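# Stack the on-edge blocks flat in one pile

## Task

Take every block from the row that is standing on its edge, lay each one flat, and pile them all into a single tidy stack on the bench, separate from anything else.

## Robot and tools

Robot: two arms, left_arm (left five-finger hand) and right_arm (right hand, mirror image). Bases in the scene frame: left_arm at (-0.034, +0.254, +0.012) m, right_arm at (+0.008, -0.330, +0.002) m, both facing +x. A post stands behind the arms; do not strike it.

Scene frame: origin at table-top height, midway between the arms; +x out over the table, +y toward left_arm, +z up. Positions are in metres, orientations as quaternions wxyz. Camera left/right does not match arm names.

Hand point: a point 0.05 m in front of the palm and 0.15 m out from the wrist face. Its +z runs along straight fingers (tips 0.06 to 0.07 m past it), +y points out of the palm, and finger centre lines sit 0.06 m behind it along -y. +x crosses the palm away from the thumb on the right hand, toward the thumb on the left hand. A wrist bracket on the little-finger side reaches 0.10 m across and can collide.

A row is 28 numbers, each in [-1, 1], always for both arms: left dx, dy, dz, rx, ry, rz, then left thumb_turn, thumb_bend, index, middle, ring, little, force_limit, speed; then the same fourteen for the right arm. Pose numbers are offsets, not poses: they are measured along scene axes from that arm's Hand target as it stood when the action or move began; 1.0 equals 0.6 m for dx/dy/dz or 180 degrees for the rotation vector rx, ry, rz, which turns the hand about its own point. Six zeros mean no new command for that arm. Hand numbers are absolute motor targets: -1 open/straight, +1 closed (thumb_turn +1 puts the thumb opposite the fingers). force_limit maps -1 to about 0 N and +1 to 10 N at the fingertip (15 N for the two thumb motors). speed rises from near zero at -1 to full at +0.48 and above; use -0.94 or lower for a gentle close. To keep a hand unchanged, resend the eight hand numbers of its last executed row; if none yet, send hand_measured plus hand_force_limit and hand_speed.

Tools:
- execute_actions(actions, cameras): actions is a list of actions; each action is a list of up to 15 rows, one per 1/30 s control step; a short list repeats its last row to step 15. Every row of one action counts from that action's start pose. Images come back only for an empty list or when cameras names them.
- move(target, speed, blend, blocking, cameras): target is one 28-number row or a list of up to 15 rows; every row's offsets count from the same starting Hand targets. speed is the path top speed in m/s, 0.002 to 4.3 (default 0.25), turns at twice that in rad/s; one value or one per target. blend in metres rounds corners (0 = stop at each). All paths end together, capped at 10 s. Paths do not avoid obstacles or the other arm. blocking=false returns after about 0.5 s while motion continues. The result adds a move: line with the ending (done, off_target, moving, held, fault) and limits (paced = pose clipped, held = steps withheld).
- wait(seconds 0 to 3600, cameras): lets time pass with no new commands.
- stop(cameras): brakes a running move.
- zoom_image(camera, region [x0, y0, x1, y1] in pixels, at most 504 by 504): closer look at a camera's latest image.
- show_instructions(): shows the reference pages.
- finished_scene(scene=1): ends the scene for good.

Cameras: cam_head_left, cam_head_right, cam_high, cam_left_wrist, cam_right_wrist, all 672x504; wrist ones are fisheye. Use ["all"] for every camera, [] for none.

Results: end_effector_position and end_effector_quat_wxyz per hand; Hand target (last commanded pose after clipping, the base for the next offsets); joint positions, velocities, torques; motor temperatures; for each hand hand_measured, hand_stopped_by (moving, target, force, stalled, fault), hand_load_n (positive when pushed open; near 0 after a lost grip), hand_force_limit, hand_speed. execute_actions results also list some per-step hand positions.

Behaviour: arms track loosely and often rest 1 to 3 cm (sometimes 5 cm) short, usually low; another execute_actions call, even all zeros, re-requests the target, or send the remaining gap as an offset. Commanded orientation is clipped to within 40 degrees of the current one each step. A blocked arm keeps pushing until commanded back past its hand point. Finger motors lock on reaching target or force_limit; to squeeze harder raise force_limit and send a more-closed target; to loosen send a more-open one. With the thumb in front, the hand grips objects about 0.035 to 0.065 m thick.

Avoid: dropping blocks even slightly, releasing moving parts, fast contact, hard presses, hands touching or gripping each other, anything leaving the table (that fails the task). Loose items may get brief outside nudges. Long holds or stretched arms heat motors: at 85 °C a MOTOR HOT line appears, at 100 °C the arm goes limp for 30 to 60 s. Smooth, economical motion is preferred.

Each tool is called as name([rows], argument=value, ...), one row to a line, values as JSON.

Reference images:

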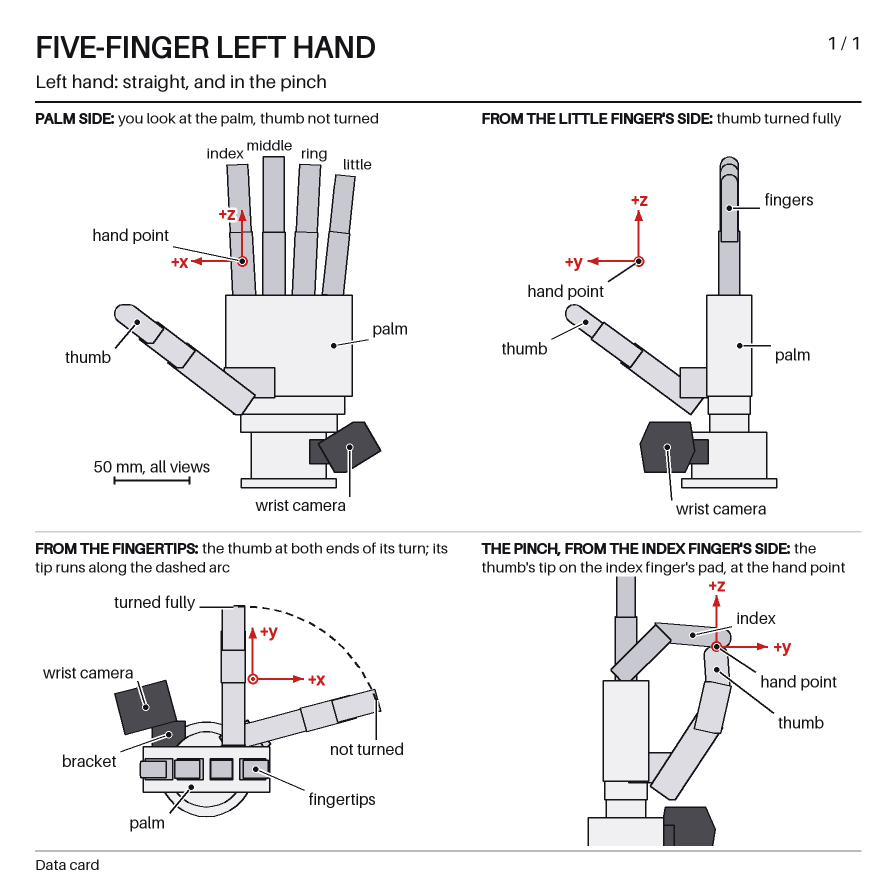

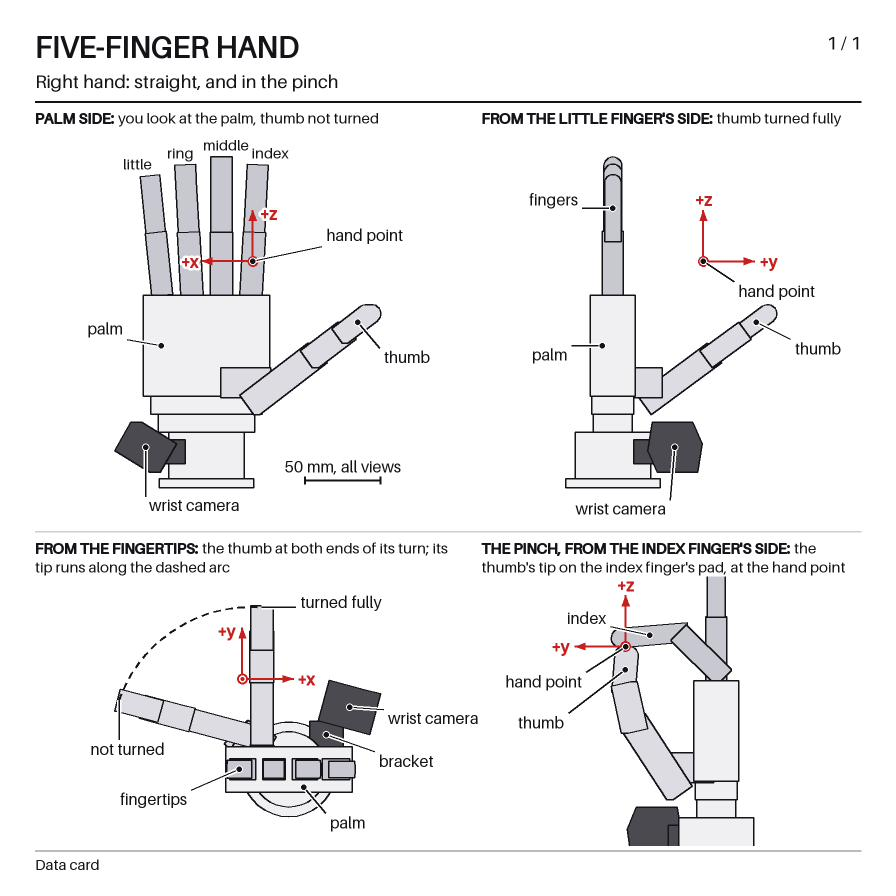

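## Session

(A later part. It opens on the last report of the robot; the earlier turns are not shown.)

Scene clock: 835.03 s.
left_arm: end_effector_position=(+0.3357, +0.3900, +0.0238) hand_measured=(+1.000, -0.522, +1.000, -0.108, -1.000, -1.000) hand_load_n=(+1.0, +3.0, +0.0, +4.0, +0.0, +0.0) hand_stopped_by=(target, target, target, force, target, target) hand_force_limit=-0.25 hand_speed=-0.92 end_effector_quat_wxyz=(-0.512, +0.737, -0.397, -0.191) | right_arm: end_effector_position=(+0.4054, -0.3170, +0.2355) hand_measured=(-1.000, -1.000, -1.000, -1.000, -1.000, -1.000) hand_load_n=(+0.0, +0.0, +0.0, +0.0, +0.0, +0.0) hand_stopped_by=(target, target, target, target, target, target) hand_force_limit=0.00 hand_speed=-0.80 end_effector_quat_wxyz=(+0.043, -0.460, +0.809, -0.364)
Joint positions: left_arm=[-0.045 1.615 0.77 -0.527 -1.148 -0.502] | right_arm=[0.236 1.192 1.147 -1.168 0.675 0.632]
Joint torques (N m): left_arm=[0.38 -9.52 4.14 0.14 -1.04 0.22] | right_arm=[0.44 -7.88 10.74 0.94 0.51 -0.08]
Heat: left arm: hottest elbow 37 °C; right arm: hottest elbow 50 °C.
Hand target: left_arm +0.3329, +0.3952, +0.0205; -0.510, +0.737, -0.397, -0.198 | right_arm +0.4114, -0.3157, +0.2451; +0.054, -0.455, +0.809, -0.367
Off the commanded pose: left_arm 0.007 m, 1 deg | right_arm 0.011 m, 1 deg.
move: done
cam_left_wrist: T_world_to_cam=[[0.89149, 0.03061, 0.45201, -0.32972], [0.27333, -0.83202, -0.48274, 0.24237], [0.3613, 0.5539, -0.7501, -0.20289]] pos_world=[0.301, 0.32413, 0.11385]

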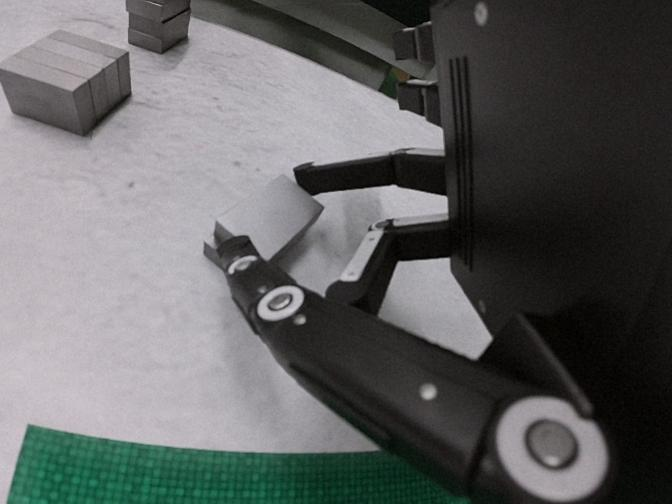

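move([
  [-0.006,0.0015,0.003,0,0,0,1,-0.52,1,0.3,-1,-1,-0.25,-0.92,0,0,0,0,0,0,-1,-1,-1,-1,-1,-1,0,-0.8],
], speed=0.03, cameras=["cam_left_wrist"])

zoom_image(camera="cam_left_wrist", region=[190, 120, 440, 340])

Scene clock: 838.43 s.
left_arm: end_effector_position=(+0.3336, +0.3908, +0.0232) hand_measured=(+1.000, -0.522, +1.000, -0.108, -1.000, -1.000) hand_load_n=(+1.0, +3.0, +0.0, +4.5, +0.0, +0.0) hand_stopped_by=(target, target, target, force, target, target) hand_force_limit=-0.25 hand_speed=-0.92 end_effector_quat_wxyz=(-0.513, +0.735, -0.399, -0.194) | right_arm: end_effector_position=(+0.4054, -0.3170, +0.2355) hand_measured=(-1.000, -1.000, -1.000, -1.000, -1.000, -1.000) hand_load_n=(+0.0, +0.0, +0.0, +0.0, +0.0, +0.0) hand_stopped_by=(target, target, target, target, target, target) hand_force_limit=0.00 hand_speed=-0.80 end_effector_quat_wxyz=(+0.043, -0.460, +0.809, -0.364)
Joint positions: left_arm=[-0.045 1.615 0.765 -0.522 -1.151 -0.495] | right_arm=[0.236 1.192 1.147 -1.168 0.675 0.632]
Joint torques (N m): left_arm=[0.56 -10.46 3.78 0.01 -0.91 0.2] | right_arm=[0.44 -7.88 10.74 0.94 0.51 -0.08]
Heat: left arm: hottest elbow 37 °C; right arm: hottest elbow 50 °C.
Hand target: left_arm +0.3291, +0.3962, +0.0223; -0.510, +0.737, -0.397, -0.199 | right_arm +0.4114, -0.3157, +0.2451; +0.054, -0.455, +0.809, -0.367
Off the commanded pose: left_arm 0.007 m, 1 deg | right_arm 0.011 m, 1 deg.
move: done
cam_left_wrist: T_world_to_cam=[[0.89409, 0.02734, 0.44705, -0.32712], [0.2693, -0.83038, -0.4878, 0.24409], [0.35789, 0.55652, -0.7498, -0.20304]] pos_world=[0.29941, 0.32463, 0.11306]

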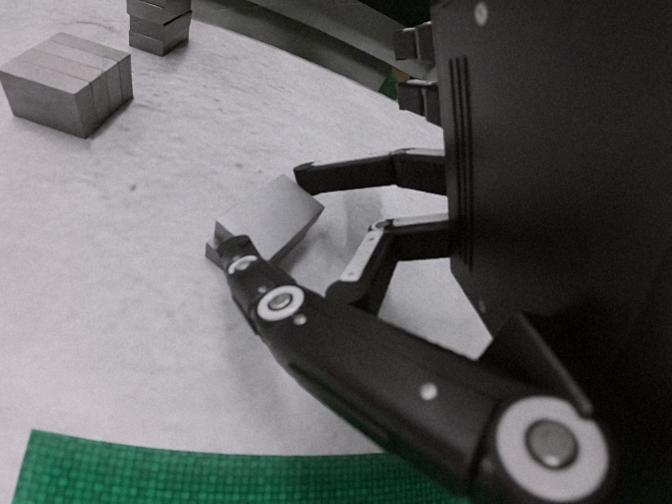

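Scaled by 2.016 from the camera's image (finer frame: 960x720).

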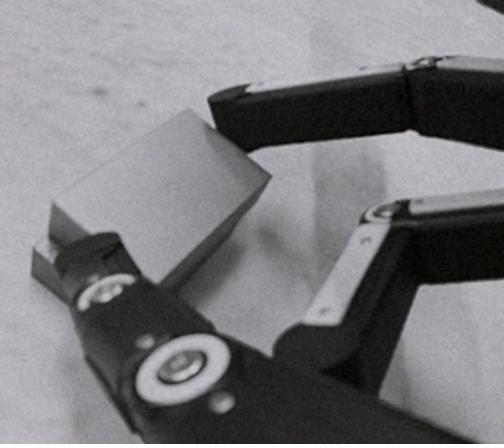

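move([
  [0,0,0,0,0,0,1,-0.52,1,-0.4,-1,-1,-0.25,-0.85,0,0,0,0,0,0,-1,-1,-1,-1,-1,-1,0,-0.8],
], speed=0.03, cameras=["cam_left_wrist"])

zoom_image(camera="cam_left_wrist", region=[190, 120, 440, 340])

Scene clock: 840.63 s.
left_arm: end_effector_position=(+0.3301, +0.3912, +0.0215) hand_measured=(+1.000, -0.522, +1.000, -0.400, -1.000, -1.000) hand_load_n=(+0.5, +0.0, +0.0, +0.0, +0.0, +0.0) hand_stopped_by=(target, target, target, target, target, target) hand_force_limit=-0.25 hand_speed=-0.85 end_effector_quat_wxyz=(-0.511, +0.735, -0.401, -0.197) | right_arm: end_effector_position=(+0.4054, -0.3170, +0.2355) hand_measured=(-1.000, -1.000, -1.000, -1.000, -1.000, -1.000) hand_load_n=(+0.0, +0.0, +0.0, +0.0, +0.0, +0.0) hand_stopped_by=(target, target, target, target, target, target) hand_force_limit=0.00 hand_speed=-0.80 end_effector_quat_wxyz=(+0.043, -0.460, +0.809, -0.364)
Joint positions: left_arm=[-0.044 1.615 0.758 -0.522 -1.151 -0.494] | right_arm=[0.236 1.192 1.147 -1.168 0.675 0.632]
Joint torques (N m): left_arm=[0.56 -10.4 4.21 0.02 -0.91 0.2] | right_arm=[0.44 -7.88 10.73 0.94 0.51 -0.08]
Heat: left arm: hottest elbow 37 °C; right arm: hottest elbow 50 °C.
Hand target: left_arm +0.3291, +0.3962, +0.0223; -0.510, +0.737, -0.397, -0.199 | right_arm +0.4114, -0.3157, +0.2451; +0.054, -0.455, +0.809, -0.367
Off the commanded pose: left_arm 0.005 m, 1 deg | right_arm 0.011 m, 1 deg.
move: done
cam_left_wrist: T_world_to_cam=[[0.89742, 0.02746, 0.44033, -0.32424], [0.26589, -0.83011, -0.49013, 0.24563], [0.35206, 0.55693, -0.75225, -0.20151]] pos_world=[0.29661, 0.32503, 0.11157]

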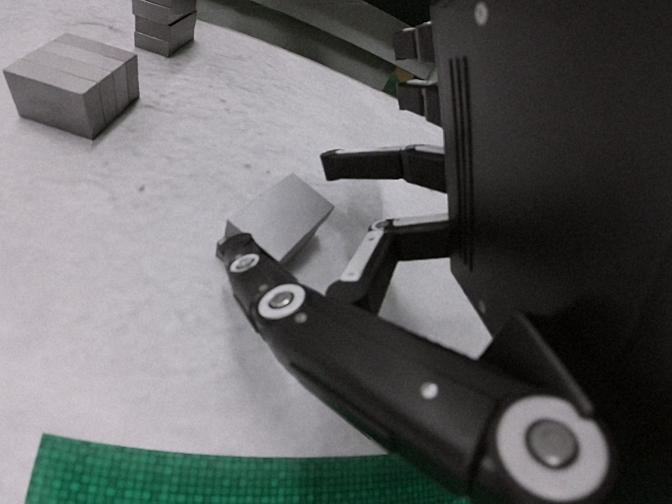

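Scaled by 2.016 from the camera's image (finer frame: 960x720).

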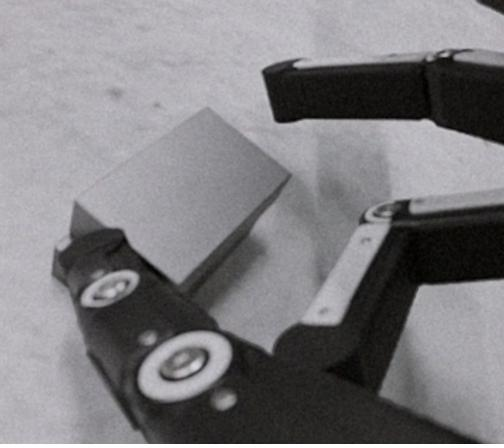

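move([
  [0.022,0,0.018,0,0,0,1,-0.55,1,-0.4,-1,-1,-0.25,-0.85,0,0,0,0,0,0,-1,-1,-1,-1,-1,-1,0,-0.8],
  [0.022,0,0.1,0,0,0,1,-0.55,1,-0.4,-1,-1,-0.25,-0.85,0,0,0,0,0,0,-1,-1,-1,-1,-1,-1,0,-0.8],
], speed=0.06, cameras=["cam_left_wrist","cam_high"])

zoom_image(camera="cam_left_wrist", region=[190, 120, 440, 340])

zoom_image(camera="cam_high", region=[255, 130, 335, 200])

Scene clock: 844.03 s.
left_arm: end_effector_position=(+0.3289, +0.3918, +0.0663) hand_measured=(+1.000, -0.550, +1.000, -0.400, -1.000, -1.000) hand_load_n=(+0.0, +0.0, +0.0, +0.0, +0.0, +0.0) hand_stopped_by=(target, target, target, target, target, target) hand_force_limit=-0.25 hand_speed=-0.85 end_effector_quat_wxyz=(-0.505, +0.730, -0.410, -0.210) | right_arm: end_effector_position=(+0.4054, -0.3170, +0.2355) hand_measured=(-1.000, -1.000, -1.000, -1.000, -1.000, -1.000) hand_load_n=(+0.0, +0.0, +0.0, +0.0, +0.0, +0.0) hand_stopped_by=(target, target, target, target, target, target) hand_force_limit=0.00 hand_speed=-0.80 end_effector_quat_wxyz=(+0.043, -0.460, +0.809, -0.364)
Joint positions: left_arm=[-0.043 1.527 0.814 -0.695 -1.151 -0.488] | right_arm=[0.236 1.192 1.147 -1.168 0.675 0.632]
Joint torques (N m): left_arm=[0.5 -11.05 7.45 -0.58 -0.92 0.18] | right_arm=[0.38 -7.88 10.74 0.92 0.51 -0.08]
Heat: left arm: hottest elbow 37 °C; right arm: hottest elbow 50 °C.
Hand target: left_arm +0.3425, +0.3962, +0.0823; -0.510, +0.737, -0.397, -0.199 | right_arm +0.4114, -0.3157, +0.2451; +0.054, -0.455, +0.809, -0.367
Off the commanded pose: left_arm 0.021 m, 2 deg | right_arm 0.011 m, 1 deg.
move: off_target (left_arm)
cam_left_wrist: T_world_to_cam=[[0.91229, 0.02553, 0.40874, -0.3449], [0.2476, -0.82938, -0.50082, 0.27485], [0.32621, 0.5581, -0.76296, -0.15888]] pos_world=[0.29843, 0.32543, 0.1574]
Images, in order (width x height): cam_high 672x504, cam_left_wrist 672x504.

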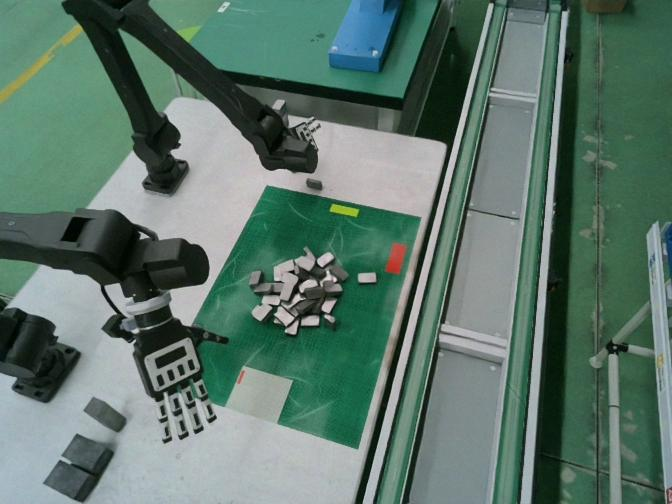

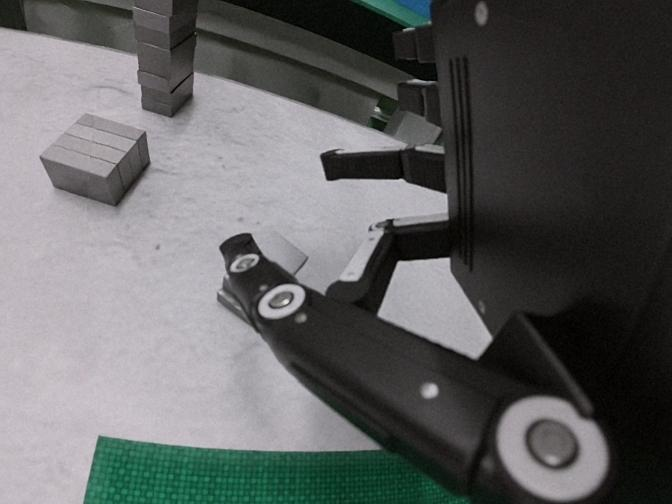

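Scaled by 2.016 from the camera's image (finer frame: 960x720).

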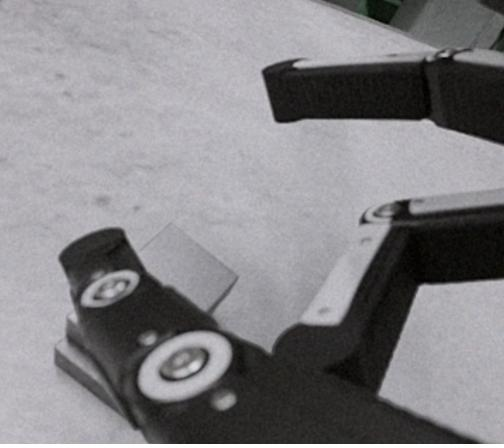

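Scaled by 6.300 from the camera's image (finer frame: 960x720).

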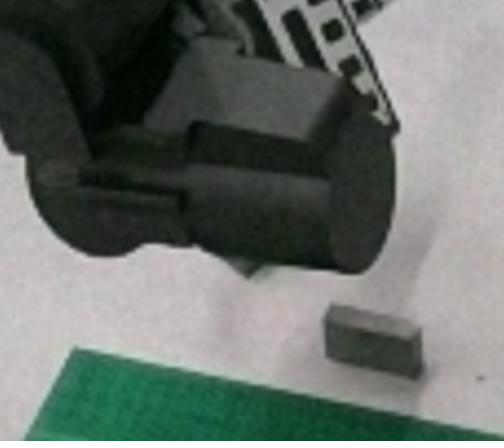

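move(target=[0.0708,-0.102,0.0295,0,0,-0.3528,1,-0.5,1,-0.4,-1,-1,-0.25,-0.5,0,0,0,0,0,0,-1,-1,-1,-1,-1,-1,0,-0.8], speed=0.18, cameras=[])

move(target=[0,0,-0.02,-0.2495,0.0153,0,1,-0.5,1,-0.4,-1,-1,-0.55,-0.5,0,0,0,0,0,0,-1,-1,-1,-1,-1,-1,0,-0.8], speed=0.18, cameras=["cam_left_wrist","cam_high"])

Scene clock: 850.40 s.
left_arm: end_effector_position=(+0.3825, +0.3294, +0.0907) hand_measured=(+1.000, -0.500, +1.000, -0.400, -1.000, -1.000) hand_load_n=(+0.0, +0.0, +0.5, +0.0, +0.0, +0.0) hand_stopped_by=(target, target, target, target, target, target) hand_force_limit=-0.25 hand_speed=-0.50 end_effector_quat_wxyz=(+0.526, -0.419, +0.734, -0.098) | right_arm: end_effector_position=(+0.4054, -0.3170, +0.2355) hand_measured=(-1.000, -1.000, -1.000, -1.000, -1.000, -1.000) hand_load_n=(+0.0, +0.0, +0.0, +0.0, +0.0, +0.0) hand_stopped_by=(target, target, target, target, target, target) hand_force_limit=0.00 hand_speed=-0.80 end_effector_quat_wxyz=(+0.043, -0.460, +0.809, -0.364)
Joint positions: left_arm=[0.012 1.159 0.435 0.261 -0.293 0.724] | right_arm=[0.236 1.192 1.147 -1.168 0.675 0.632]
Joint torques (N m): left_arm=[0.38 -6.71 5.75 1.63 -0.13 0.2] | right_arm=[0.44 -7.88 10.74 0.94 0.51 -0.08]
Heat: left arm: hottest elbow 37 °C; right arm: hottest elbow 50 °C.
Hand target: left_arm +0.3850, +0.3349, +0.1000; +0.538, -0.417, +0.725, -0.100 | right_arm +0.4114, -0.3157, +0.2451; +0.054, -0.455, +0.809, -0.367
Off the commanded pose: left_arm 0.011 m, 2 deg | right_arm 0.011 m, 1 deg.
move: off_target (left_arm)

Scene clock: 853.23 s.
left_arm: end_effector_position=(+0.3691, +0.3251, +0.0726) hand_measured=(+1.000, -0.500, +1.000, -0.400, -1.000, -1.000) hand_load_n=(+0.0, +0.0, +0.0, +0.0, +0.0, +0.0) hand_stopped_by=(target, target, target, target, target, target) hand_force_limit=-0.55 hand_speed=-0.50 end_effector_quat_wxyz=(+0.310, -0.594, +0.652, -0.354) | right_arm: end_effector_position=(+0.4054, -0.3170, +0.2355) hand_measured=(-1.000, -1.000, -1.000, -1.000, -1.000, -1.000) hand_load_n=(+0.0, +0.0, +0.0, +0.0, +0.5, +0.0) hand_stopped_by=(target, target, target, target, target, target) hand_force_limit=0.00 hand_speed=-0.80 end_effector_quat_wxyz=(+0.043, -0.460, +0.809, -0.364)
Joint positions: left_arm=[0.402 1.21 0.513 0.043 0.418 0.283] | right_arm=[0.236 1.192 1.147 -1.168 0.675 0.632]
Joint torques (N m): left_arm=[0.26 -5.77 8.85 0.54 0.24 -0.03] | right_arm=[0.44 -7.88 10.76 0.92 0.51 -0.08]
Heat: left arm: hottest elbow 37 °C; right arm: hottest elbow 50 °C.
Hand target: left_arm +0.3849, +0.3351, +0.0880; +0.321, -0.594, +0.644, -0.359 | right_arm +0.4114, -0.3157, +0.2451; +0.054, -0.455, +0.809, -0.367
Off the commanded pose: left_arm 0.024 m, 2 deg | right_arm 0.011 m, 1 deg.
move: off_target (left_arm)
cam_left_wrist: T_world_to_cam=[[0.48267, -0.25884, 0.83668, -0.16256], [-0.63487, -0.76149, 0.13067, 0.47057], [0.6033, -0.59425, -0.53188, 0.12563]] pos_world=[0.30142, 0.39091, 0.14134]
Images, in order (width x height): cam_high 672x504, cam_left_wrist 672x504.

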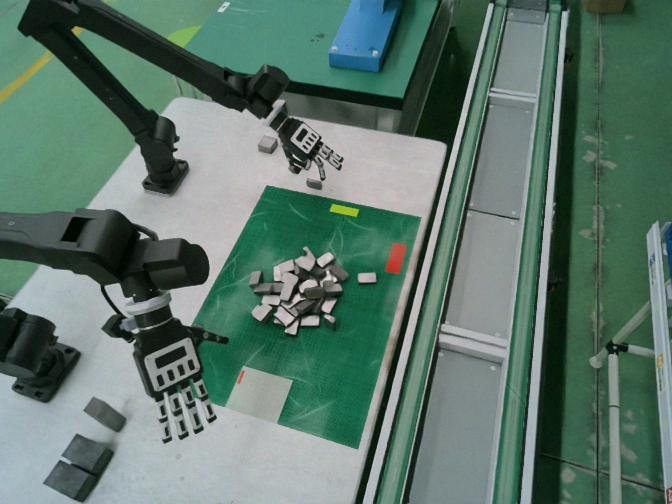

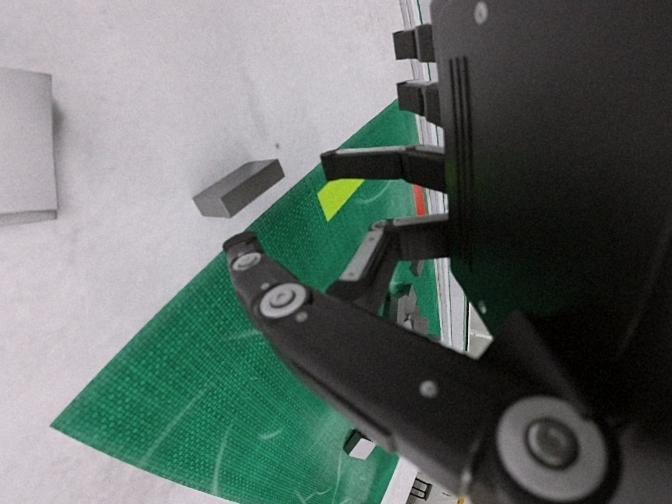

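zoom_image(camera="cam_left_wrist", region=[180, 140, 300, 230])

zoom_image(camera="cam_high", region=[255, 130, 345, 200])

Scaled by 4.200 from the camera's image (finer frame: 960x720).

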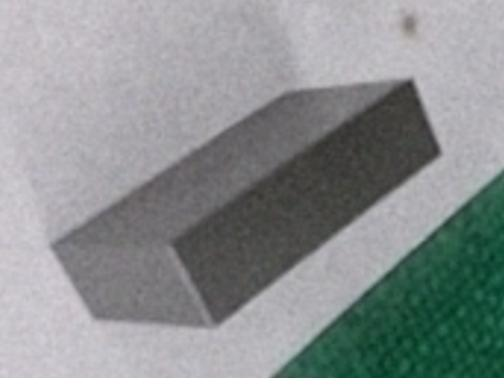

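Scaled by 5.600 from the camera's image (finer frame: 960x720).

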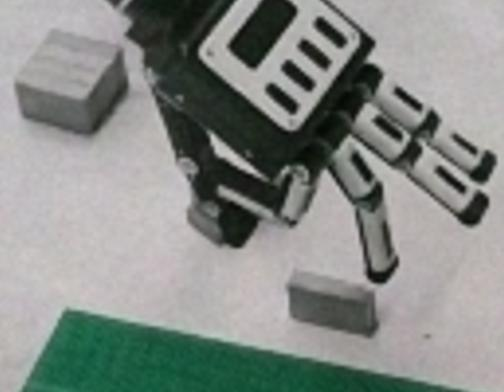

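move(target=[-0.0032,0.0057,-0.0467,0,0,0.005,1,-0.5,1,-0.4,-1,-1,-0.55,-0.5,0,0,0,0,0,0,-1,-1,-1,-1,-1,-1,0,-0.8], speed=0.1, cameras=["cam_left_wrist","cam_high"])

zoom_image(camera="cam_left_wrist", region=[180, 140, 380, 290])

zoom_image(camera="cam_high", region=[275, 130, 345, 200])

Scene clock: 857.80 s.
left_arm: end_effector_position=(+0.3800, +0.3314, +0.0576) hand_measured=(+1.000, -0.500, +1.000, -0.400, -1.000, -1.000) hand_load_n=(+0.0, +0.0, +0.0, +0.0, +0.0, +0.0) hand_stopped_by=(target, target, target, target, target, target) hand_force_limit=-0.55 hand_speed=-0.50 end_effector_quat_wxyz=(-0.316, +0.595, -0.648, +0.356) | right_arm: end_effector_position=(+0.4054, -0.3170, +0.2355) hand_measured=(-1.000, -1.000, -1.000, -1.000, -1.000, -1.000) hand_load_n=(+0.0, +0.0, +0.0, +0.0, +0.0, +0.0) hand_stopped_by=(target, target, target, target, target, target) hand_force_limit=0.00 hand_speed=-0.80 end_effector_quat_wxyz=(+0.043, -0.460, +0.809, -0.364)
Joint positions: left_arm=[0.406 1.286 0.513 0.131 0.417 0.278] | right_arm=[0.236 1.192 1.147 -1.168 0.675 0.632]
Joint torques (N m): left_arm=[0.44 -6.71 5.64 1.43 -0.01 -0.05] | right_arm=[0.44 -7.88 10.74 0.94 0.51 -0.08]
Heat: left arm: hottest elbow 38 °C; right arm: hottest elbow 50 °C.
Hand target: left_arm +0.3830, +0.3385, +0.0600; -0.324, +0.599, -0.640, +0.357 | right_arm +0.4114, -0.3157, +0.2451; +0.054, -0.455, +0.809, -0.367
Off the commanded pose: left_arm 0.008 m, 1 deg | right_arm 0.011 m, 1 deg.
move: done
cam_left_wrist: T_world_to_cam=[[0.47514, -0.25581, 0.84191, -0.15202], [-0.62997, -0.76689, 0.12251, 0.48472], [0.61431, -0.58859, -0.52553, 0.10837]] pos_world=[0.31102, 0.39662, 0.12555]
Images, in order (width x height): cam_high 672x504, cam_left_wrist 672x504.

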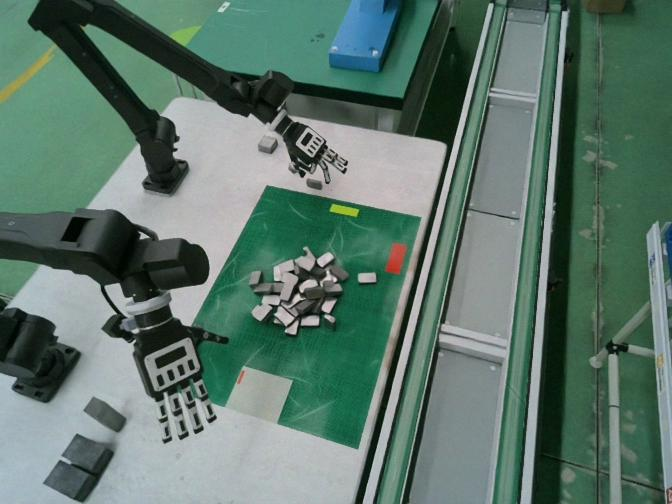

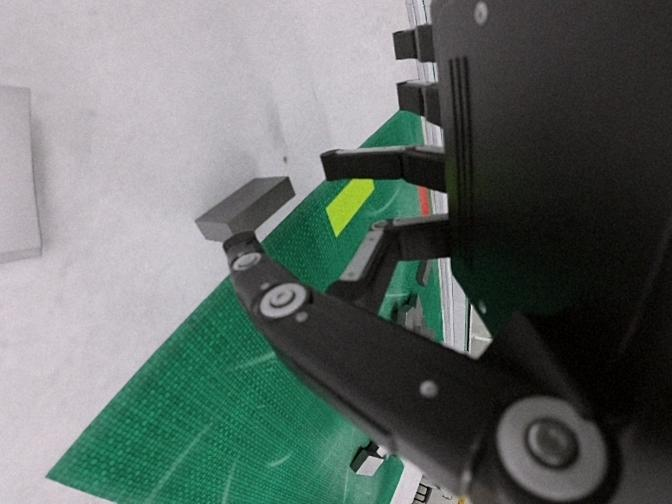

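Scaled by 2.520 from the camera's image (finer frame: 960x720).

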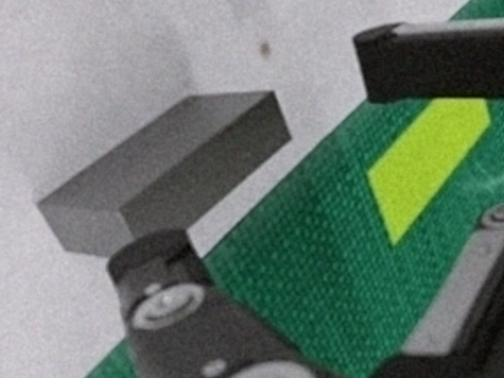

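Scaled by 7.200 from the camera's image (finer frame: 960x720).

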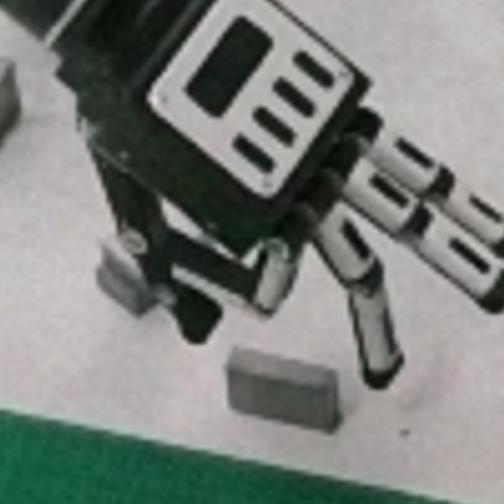

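move(target=[-0.0017,0.0068,-0.0267,0,0,0,1,-0.5,1,-0.4,-1,-1,-0.55,-0.5,0,0,0,0,0,0,-1,-1,-1,-1,-1,-1,0,-0.8], speed=0.08, cameras=["cam_left_wrist"])

zoom_image(camera="cam_left_wrist", region=[180, 120, 380, 270])

Scene clock: 860.60 s.
left_arm: end_effector_position=(+0.3796, +0.3366, +0.0422) hand_measured=(+1.000, -0.500, +1.000, -0.400, -1.000, -1.000) hand_load_n=(+0.0, +0.0, +0.0, +0.0, +0.0, +0.0) hand_stopped_by=(target, target, target, target, target, target) hand_force_limit=-0.55 hand_speed=-0.50 end_effector_quat_wxyz=(-0.317, +0.599, -0.644, +0.355) | right_arm: end_effector_position=(+0.4054, -0.3170, +0.2355) hand_measured=(-1.000, -1.000, -1.000, -1.000, -1.000, -1.000) hand_load_n=(+0.0, +0.0, +0.0, +0.0, +0.0, -0.5) hand_stopped_by=(target, target, target, target, target, target) hand_force_limit=0.00 hand_speed=-0.80 end_effector_quat_wxyz=(+0.043, -0.460, +0.809, -0.364)
Joint positions: left_arm=[0.42 1.335 0.498 0.194 0.421 0.277] | right_arm=[0.236 1.192 1.147 -1.168 0.675 0.632]
Joint torques (N m): left_arm=[0.38 -7 5.3 1.44 0.24 0.04] | right_arm=[0.44 -7.88 10.74 0.94 0.51 -0.08]
Heat: left arm: hottest elbow 38 °C; right arm: hottest elbow 50 °C.
Hand target: left_arm +0.3820, +0.3425, +0.0440; -0.324, +0.599, -0.640, +0.357 | right_arm +0.4114, -0.3157, +0.2451; +0.054, -0.455, +0.809, -0.367
Off the commanded pose: left_arm 0.007 m, 1 deg | right_arm 0.011 m, 1 deg.
move: done
cam_left_wrist: T_world_to_cam=[[0.47844, -0.2479, 0.8424, -0.14143], [-0.62172, -0.7731, 0.1256, 0.48906], [0.62013, -0.58383, -0.52401, 0.09968]] pos_world=[0.30991, 0.40123, 0.10995]

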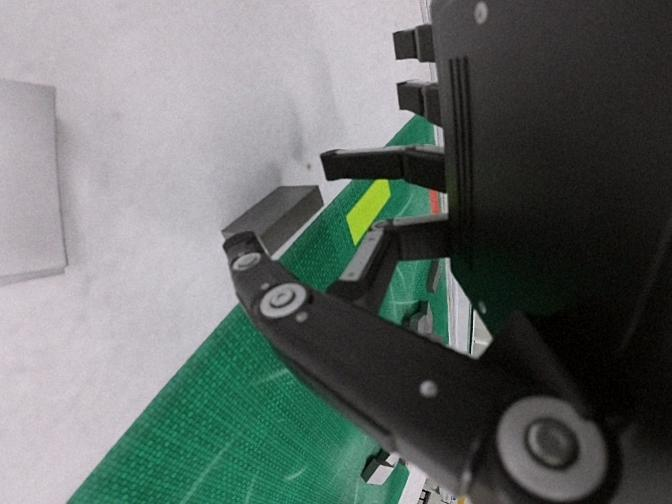

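Scaled by 2.520 from the camera's image (finer frame: 960x720).

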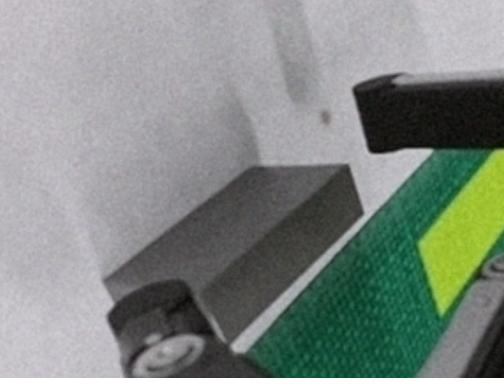

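move(target=[-0.0008,-0.0017,-0.013,0,0,0,1,-0.5,1,-0.4,-1,-1,-0.55,-0.5,0,0,0,0,0,0,-1,-1,-1,-1,-1,-1,0,-0.8], speed=0.06, cameras=["cam_left_wrist"])

zoom_image(camera="cam_left_wrist", region=[180, 120, 380, 270])

Scene clock: 862.77 s.
left_arm: end_effector_position=(+0.3798, +0.3367, +0.0365) hand_measured=(+1.000, -0.500, +1.000, -0.400, -1.000, -1.000) hand_load_n=(+0.0, +0.0, +0.0, +0.0, +0.0, +0.0) hand_stopped_by=(target, target, target, target, target, target) hand_force_limit=-0.55 hand_speed=-0.50 end_effector_quat_wxyz=(-0.319, +0.597, -0.644, +0.356) | right_arm: end_effector_position=(+0.4054, -0.3170, +0.2355) hand_measured=(-1.000, -1.000, -1.000, -1.000, -1.000, -1.000) hand_load_n=(+0.0, +0.0, +0.0, +0.0, +0.0, +0.0) hand_stopped_by=(target, target, target, target, target, target) hand_force_limit=0.00 hand_speed=-0.80 end_effector_quat_wxyz=(+0.043, -0.460, +0.809, -0.364)
Joint positions: left_arm=[0.42 1.353 0.489 0.227 0.421 0.277] | right_arm=[0.236 1.192 1.147 -1.168 0.675 0.632]
Joint torques (N m): left_arm=[0.21 -6.77 5.07 1.44 0.17 0.03] | right_arm=[0.44 -7.88 10.74 0.94 0.51 -0.08]
Heat: left arm: hottest elbow 38 °C; right arm: hottest elbow 50 °C.
Hand target: left_arm +0.3814, +0.3414, +0.0361; -0.324, +0.599, -0.640, +0.357 | right_arm +0.4114, -0.3157, +0.2451; +0.054, -0.455, +0.809, -0.367
Off the commanded pose: left_arm 0.005 m, 1 deg | right_arm 0.011 m, 1 deg.
move: done
cam_left_wrist: T_world_to_cam=[[0.47399, -0.24988, 0.84433, -0.13445], [-0.62243, -0.77334, 0.12055, 0.49058], [0.62283, -0.58267, -0.52208, 0.09515]] pos_world=[0.30981, 0.40123, 0.10406]

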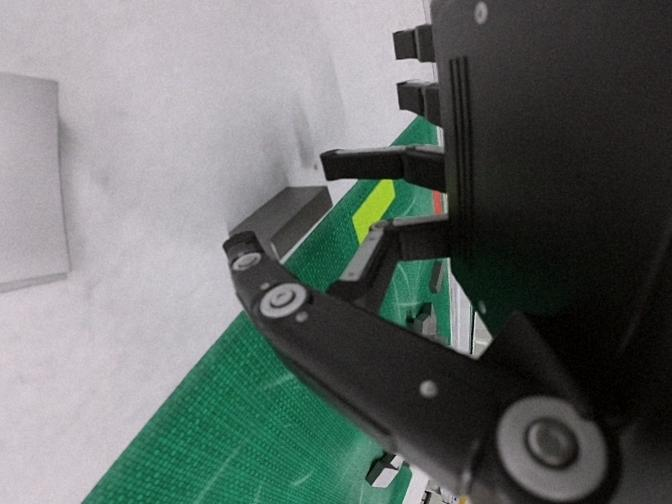

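Scaled by 2.520 from the camera's image (finer frame: 960x720).

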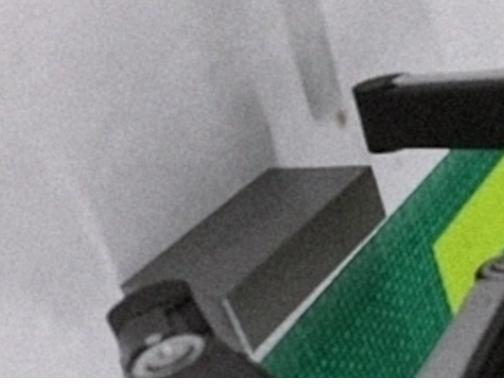

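move([
  [-0.001,-0.0012,-0.0045,0,0,0,1,-0.5,1,-0.4,-1,-1,-0.55,-0.5,0,0,0,0,0,0,-1,-1,-1,-1,-1,-1,0,-0.8],
  [-0.001,-0.0012,-0.0045,0,0,0,1,-0.5,1,0.15,-1,-1,-0.55,-0.92,0,0,0,0,0,0,-1,-1,-1,-1,-1,-1,0,-0.8],
], speed=0.05, cameras=["cam_left_wrist"])

zoom_image(camera="cam_left_wrist", region=[180, 120, 380, 270])

Scene clock: 865.77 s.
left_arm: end_effector_position=(+0.3798, +0.3367, +0.0350) hand_measured=(+1.000, -0.500, +1.000, -0.140, -1.000, -1.000) hand_load_n=(+0.0, +1.0, +0.0, +2.5, +0.0, +0.0) hand_stopped_by=(target, target, target, force, target, target) hand_force_limit=-0.55 hand_speed=-0.92 end_effector_quat_wxyz=(-0.320, +0.597, -0.644, +0.356) | right_arm: end_effector_position=(+0.4054, -0.3170, +0.2355) hand_measured=(-1.000, -1.000, -1.000, -1.000, -1.000, -1.000) hand_load_n=(+0.0, +0.0, +0.0, +0.0, +0.0, +0.0) hand_stopped_by=(target, target, target, target, target, target) hand_force_limit=0.00 hand_speed=-0.80 end_effector_quat_wxyz=(+0.043, -0.460, +0.809, -0.364)
Joint positions: left_arm=[0.42 1.358 0.485 0.239 0.421 0.277] | right_arm=[0.236 1.192 1.147 -1.168 0.675 0.632]
Joint torques (N m): left_arm=[0.09 -6.59 4.96 1.43 0.12 0.02] | right_arm=[0.44 -7.94 10.74 0.94 0.51 -0.08]
Heat: left arm: hottest elbow 38 °C; right arm: hottest elbow 50 °C.
Hand target: left_arm +0.3808, +0.3407, +0.0333; -0.324, +0.599, -0.640, +0.357 | right_arm +0.4114, -0.3157, +0.2451; +0.054, -0.455, +0.809, -0.367
Off the commanded pose: left_arm 0.004 m, 1 deg | right_arm 0.011 m, 1 deg.
move: done
cam_left_wrist: T_world_to_cam=[[0.47137, -0.25105, 0.84545, -0.13187], [-0.62278, -0.77352, 0.11754, 0.49106], [0.62446, -0.58193, -0.52096, 0.09347]] pos_world=[0.30961, 0.40114, 0.10246]

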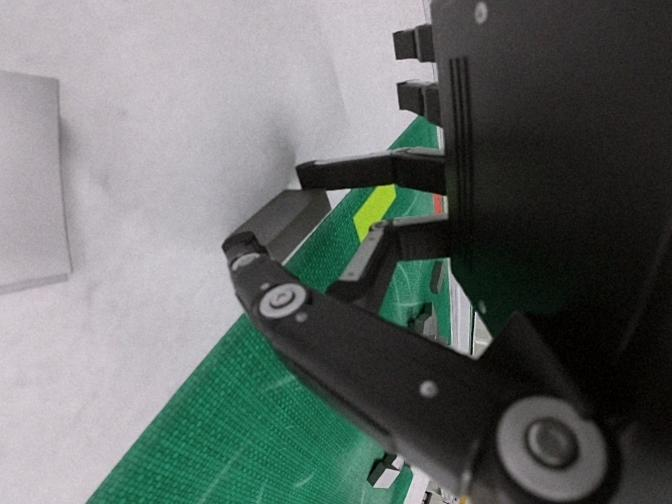

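Scaled by 2.520 from the camera's image (finer frame: 960x720).

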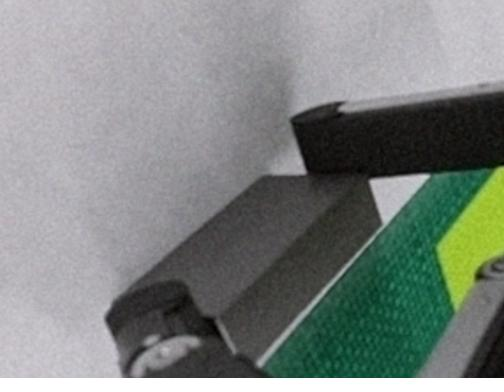

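move([
  [0,0,0,0,0,0,1,-0.5,1,0.3,-1,-1,-0.25,-0.92,0,0,0,0,0,0,-1,-1,-1,-1,-1,-1,0,-0.8],
  [0.0192,0.005,0.0325,0,0,0,1,-0.5,1,0.3,-1,-1,-0.25,-0.92,0,0,0,0,0,0,-1,-1,-1,-1,-1,-1,0,-0.8],
  [0.0192,0.005,0.0925,0,0,0,1,-0.5,1,0.3,-1,-1,-0.25,-0.92,0,0,0,0,0,0,-1,-1,-1,-1,-1,-1,0,-0.8],
], speed=0.08, cameras=["cam_left_wrist"])

zoom_image(camera="cam_left_wrist", region=[180, 120, 380, 270])

Scene clock: 870.07 s.
left_arm: end_effector_position=(+0.3745, +0.3348, +0.0655) hand_measured=(+1.000, -0.500, +1.000, -0.126, -1.000, -1.000) hand_load_n=(+0.5, +3.0, +0.5, +4.0, +0.0, +0.0) hand_stopped_by=(target, target, target, force, target, target) hand_force_limit=-0.25 hand_speed=-0.92 end_effector_quat_wxyz=(-0.303, +0.607, -0.647, +0.349) | right_arm: end_effector_position=(+0.4054, -0.3170, +0.2355) hand_measured=(-1.000, -1.000, -1.000, -1.000, -1.000, -1.000) hand_load_n=(+0.0, +0.0, +0.0, +0.0, +0.0, +0.0) hand_stopped_by=(target, target, target, target, target, target) hand_force_limit=0.00 hand_speed=-0.80 end_effector_quat_wxyz=(+0.043, -0.460, +0.809, -0.364)
Joint positions: left_arm=[0.42 1.257 0.536 0.043 0.419 0.277] | right_arm=[0.236 1.192 1.147 -1.168 0.675 0.632]
Joint torques (N m): left_arm=[-0.32 -7.94 8.65 0.64 0.06 -0.03] | right_arm=[0.44 -7.88 10.74 0.94 0.51 -0.08]
Heat: left arm: hottest elbow 38 °C; right arm: hottest elbow 50 °C.
Hand target: left_arm +0.3924, +0.3437, +0.0889; -0.324, +0.599, -0.640, +0.357 | right_arm +0.4114, -0.3157, +0.2451; +0.054, -0.455, +0.809, -0.367
Off the commanded pose: left_arm 0.031 m, 3 deg | right_arm 0.011 m, 1 deg.
move: off_target (left_arm)
cam_left_wrist: T_world_to_cam=[[0.5056, -0.23645, 0.82974, -0.17223], [-0.61588, -0.77241, 0.15517, 0.47717], [0.6042, -0.58947, -0.53615, 0.12261]] pos_world=[0.30688, 0.40012, 0.1346]

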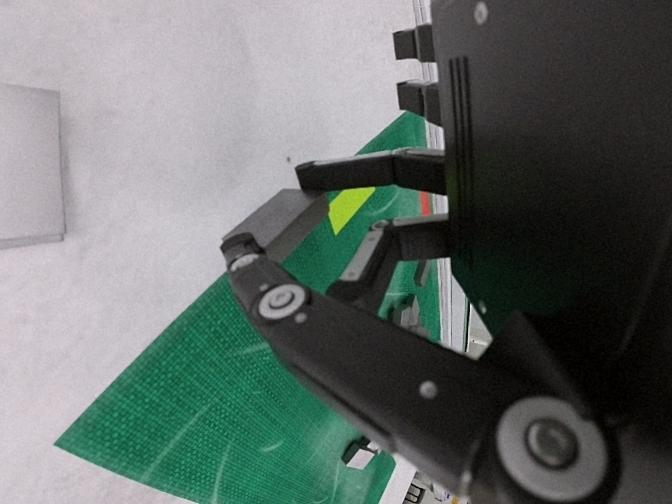

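Scaled by 2.520 from the camera's image (finer frame: 960x720).

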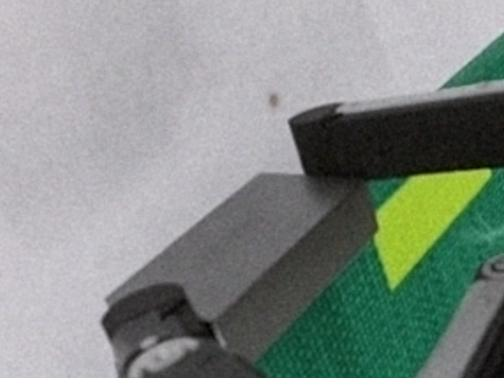

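move(target=[-0.009,0.0138,-0.0065,0.2495,-0.0157,0,1,-0.5,1,0.3,-1,-1,-0.25,-0.92,0,0,0,0,0,0,-1,-1,-1,-1,-1,-1,0,-0.8], speed=0.12, cameras=["cam_left_wrist"])

zoom_image(camera="cam_left_wrist", region=[180, 120, 430, 320])

Scene clock: 874.70 s.
left_arm: end_effector_position=(+0.3812, +0.3550, +0.0804) hand_measured=(+1.000, -0.500, +1.000, -0.126, -1.000, -1.000) hand_load_n=(+1.0, +2.5, +0.5, +4.0, +0.0, +0.0) hand_stopped_by=(target, target, target, force, target, target) hand_force_limit=-0.25 hand_speed=-0.92 end_effector_quat_wxyz=(+0.534, -0.431, +0.721, -0.098) | right_arm: end_effector_position=(+0.4054, -0.3170, +0.2355) hand_measured=(-1.000, -1.000, -1.000, -1.000, -1.000, -1.000) hand_load_n=(+0.0, +0.0, +0.0, +0.0, +0.0, +0.0) hand_stopped_by=(target, target, target, target, target, target) hand_force_limit=0.00 hand_speed=-0.80 end_effector_quat_wxyz=(+0.043, -0.460, +0.809, -0.364)
Joint positions: left_arm=[0.092 1.199 0.41 0.353 -0.245 0.738] | right_arm=[0.236 1.192 1.147 -1.168 0.675 0.632]
Joint torques (N m): left_arm=[-1.49 -5.36 5.79 1.85 -0.4 0.24] | right_arm=[0.44 -7.88 10.74 0.94 0.51 -0.08]
Heat: left arm: hottest elbow 38 °C; right arm: hottest elbow 50 °C.
Hand target: left_arm +0.3870, +0.3520, +0.0850; +0.543, -0.421, +0.720, -0.100 | right_arm +0.4114, -0.3157, +0.2451; +0.054, -0.455, +0.809, -0.367
Off the commanded pose: left_arm 0.008 m, 2 deg | right_arm 0.011 m, 1 deg.
move: done
cam_left_wrist: T_world_to_cam=[[0.45357, -0.76809, 0.45202, 0.05563], [-0.60565, -0.63772, -0.47592, 0.49373], [0.65381, -0.0579, -0.75444, -0.05155]] pos_world=[0.3075, 0.35461, 0.17094]

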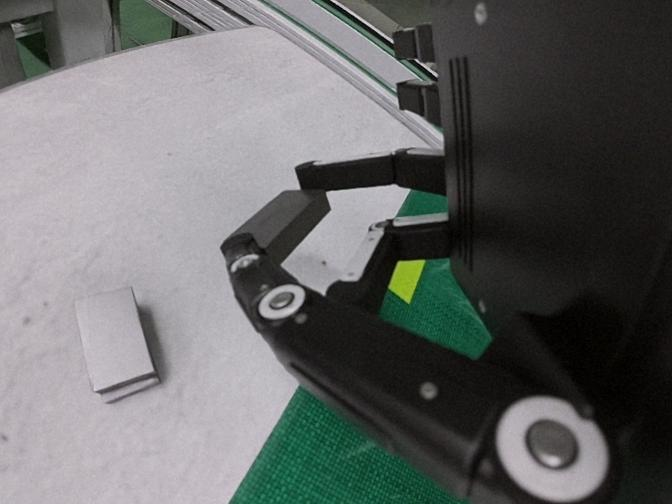

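Scaled by 2.016 from the camera's image (finer frame: 960x720).

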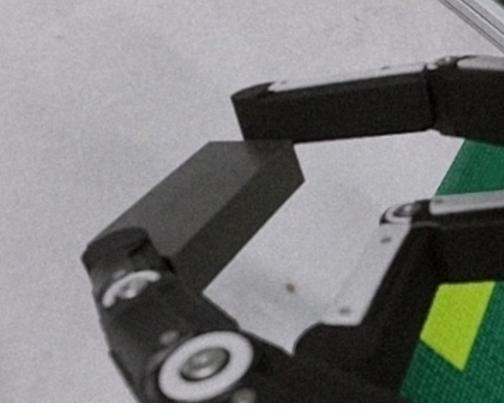

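zoom_image(camera="cam_left_wrist", region=[60, 275, 180, 415])

Scaled by 3.600 from the camera's image (finer frame: 960x720).

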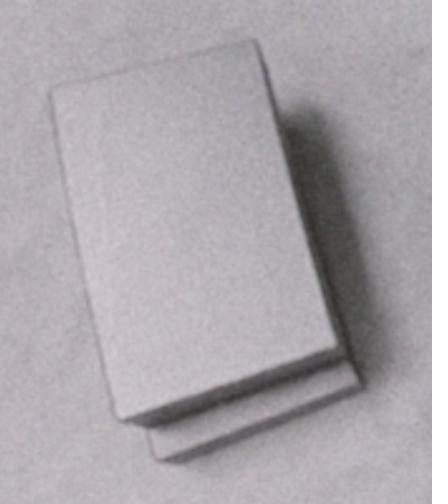

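move(target=[-0.0033,-0.0067,-0.1017,0,0,0,1,-0.5,1,0.3,-1,-1,-0.25,-0.92,0,0,0,0,0,0,-1,-1,-1,-1,-1,-1,0,-0.8], speed=0.1, cameras=["cam_left_wrist"])

zoom_image(camera="cam_left_wrist", region=[180, 120, 430, 320])

Scene clock: 880.13 s.
left_arm: end_effector_position=(+0.3808, +0.3519, +0.0200) hand_measured=(+1.000, -0.500, +1.000, -0.126, -1.000, -1.000) hand_load_n=(+0.5, +2.5, +0.0, +4.0, +0.0, +0.0) hand_stopped_by=(target, target, target, force, target, target) hand_force_limit=-0.25 hand_speed=-0.92 end_effector_quat_wxyz=(+0.535, -0.429, +0.721, -0.096) | right_arm: end_effector_position=(+0.4054, -0.3170, +0.2355) hand_measured=(-1.000, -1.000, -1.000, -1.000, -1.000, -1.000) hand_load_n=(+0.0, +0.0, +0.0, +0.0, +0.0, +0.0) hand_stopped_by=(target, target, target, target, target, target) hand_force_limit=0.00 hand_speed=-0.80 end_effector_quat_wxyz=(+0.043, -0.460, +0.809, -0.364)
Joint positions: left_arm=[0.079 1.439 0.349 0.653 -0.258 0.738] | right_arm=[0.236 1.192 1.147 -1.168 0.675 0.632]
Joint torques (N m): left_arm=[-1.49 -6.89 3.96 1.81 -0.38 0.17] | right_arm=[0.44 -7.88 10.74 0.94 0.51 -0.08]
Heat: left arm: hottest elbow 38 °C; right arm: hottest elbow 51 °C.
Hand target: left_arm +0.3849, +0.3481, +0.0239; +0.543, -0.421, +0.720, -0.100 | right_arm +0.4114, -0.3157, +0.2451; +0.054, -0.455, +0.809, -0.367
Off the commanded pose: left_arm 0.007 m, 1 deg | right_arm 0.011 m, 1 deg.
move: done
cam_left_wrist: T_world_to_cam=[[0.45292, -0.77149, 0.44683, 0.08234], [-0.60712, -0.63392, -0.47912, 0.46205], [0.65289, -0.05427, -0.7555, -0.098]] pos_world=[0.3072, 0.35111, 0.11055]

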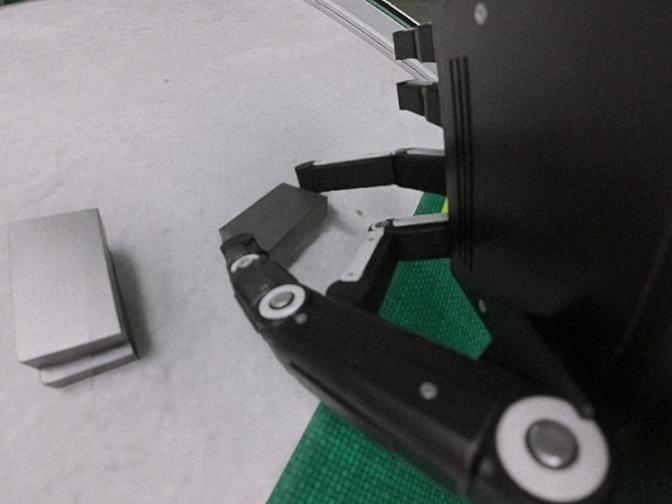

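Scaled by 2.016 from the camera's image (finer frame: 960x720).

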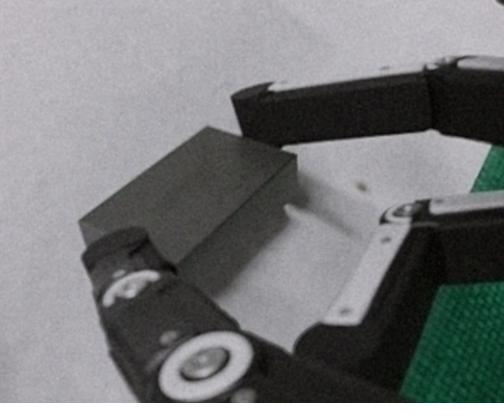

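move([
  [0,-0.005,-0.008,0,0,0,1,-0.5,1,0.3,-1,-1,-0.25,-0.92,0,0,0,0,0,0,-1,-1,-1,-1,-1,-1,0,-0.8],
  [0,-0.012,-0.016,0,0,0,1,-0.5,1,0.3,-1,-1,-0.25,-0.92,0,0,0,0,0,0,-1,-1,-1,-1,-1,-1,0,-0.8],
], speed=0.04, cameras=["cam_left_wrist"])

zoom_image(camera="cam_left_wrist", region=[180, 120, 430, 320])

Scene clock: 881.97 s.
left_arm: end_effector_position=(+0.3830, +0.3459, +0.0140) hand_measured=(+1.000, -0.500, +1.000, -0.126, -1.000, -1.000) hand_load_n=(+1.0, +3.0, +0.0, +3.5, +0.0, +0.0) hand_stopped_by=(target, target, target, force, target, target) hand_force_limit=-0.25 hand_speed=-0.92 end_effector_quat_wxyz=(+0.539, -0.425, +0.721, -0.095) | right_arm: end_effector_position=(+0.4054, -0.3170, +0.2355) hand_measured=(-1.000, -1.000, -1.000, -1.000, -1.000, -1.000) hand_load_n=(+0.0, +0.0, +0.0, +0.0, +0.0, +0.0) hand_stopped_by=(target, target, target, target, target, target) hand_force_limit=0.00 hand_speed=-0.80 end_effector_quat_wxyz=(+0.043, -0.460, +0.809, -0.364)
Joint positions: left_arm=[0.054 1.477 0.345 0.702 -0.281 0.738] | right_arm=[0.236 1.192 1.147 -1.168 0.675 0.632]
Joint torques (N m): left_arm=[-1.55 -6.77 3.55 1.73 -0.36 0.06] | right_arm=[0.44 -7.88 10.74 0.92 0.51 -0.08]
Heat: left arm: hottest elbow 37 °C; right arm: hottest elbow 51 °C.
Hand target: left_arm +0.3849, +0.3409, +0.0143; +0.543, -0.421, +0.720, -0.100 | right_arm +0.4114, -0.3157, +0.2451; +0.054, -0.455, +0.809, -0.367
Off the commanded pose: left_arm 0.005 m, 1 deg | right_arm 0.011 m, 1 deg.
move: done
cam_left_wrist: T_world_to_cam=[[0.44754, -0.77762, 0.44161, 0.08365], [-0.60617, -0.62686, -0.48949, 0.45402], [0.65746, -0.04862, -0.75192, -0.10803]] pos_world=[0.3088, 0.3444, 0.10407]

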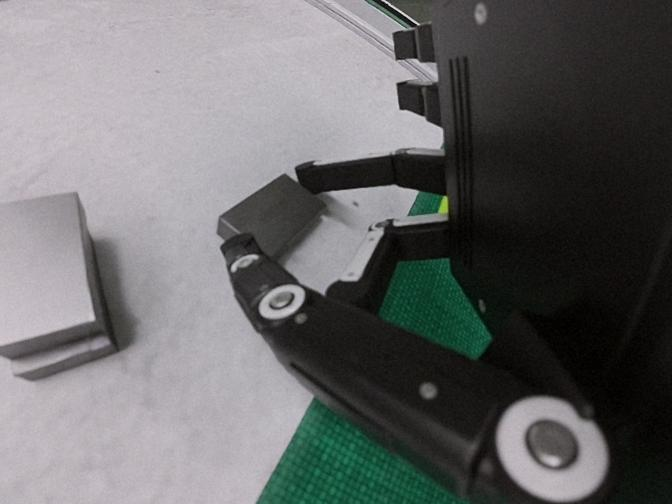

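Scaled by 2.016 from the camera's image (finer frame: 960x720).

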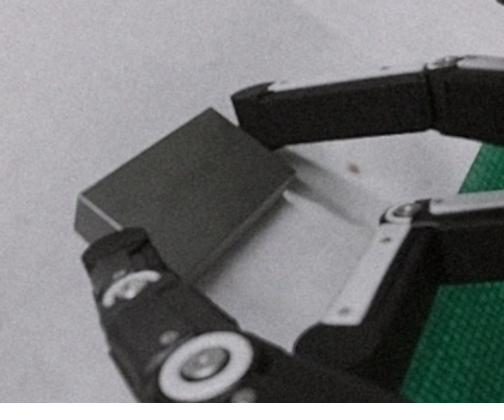

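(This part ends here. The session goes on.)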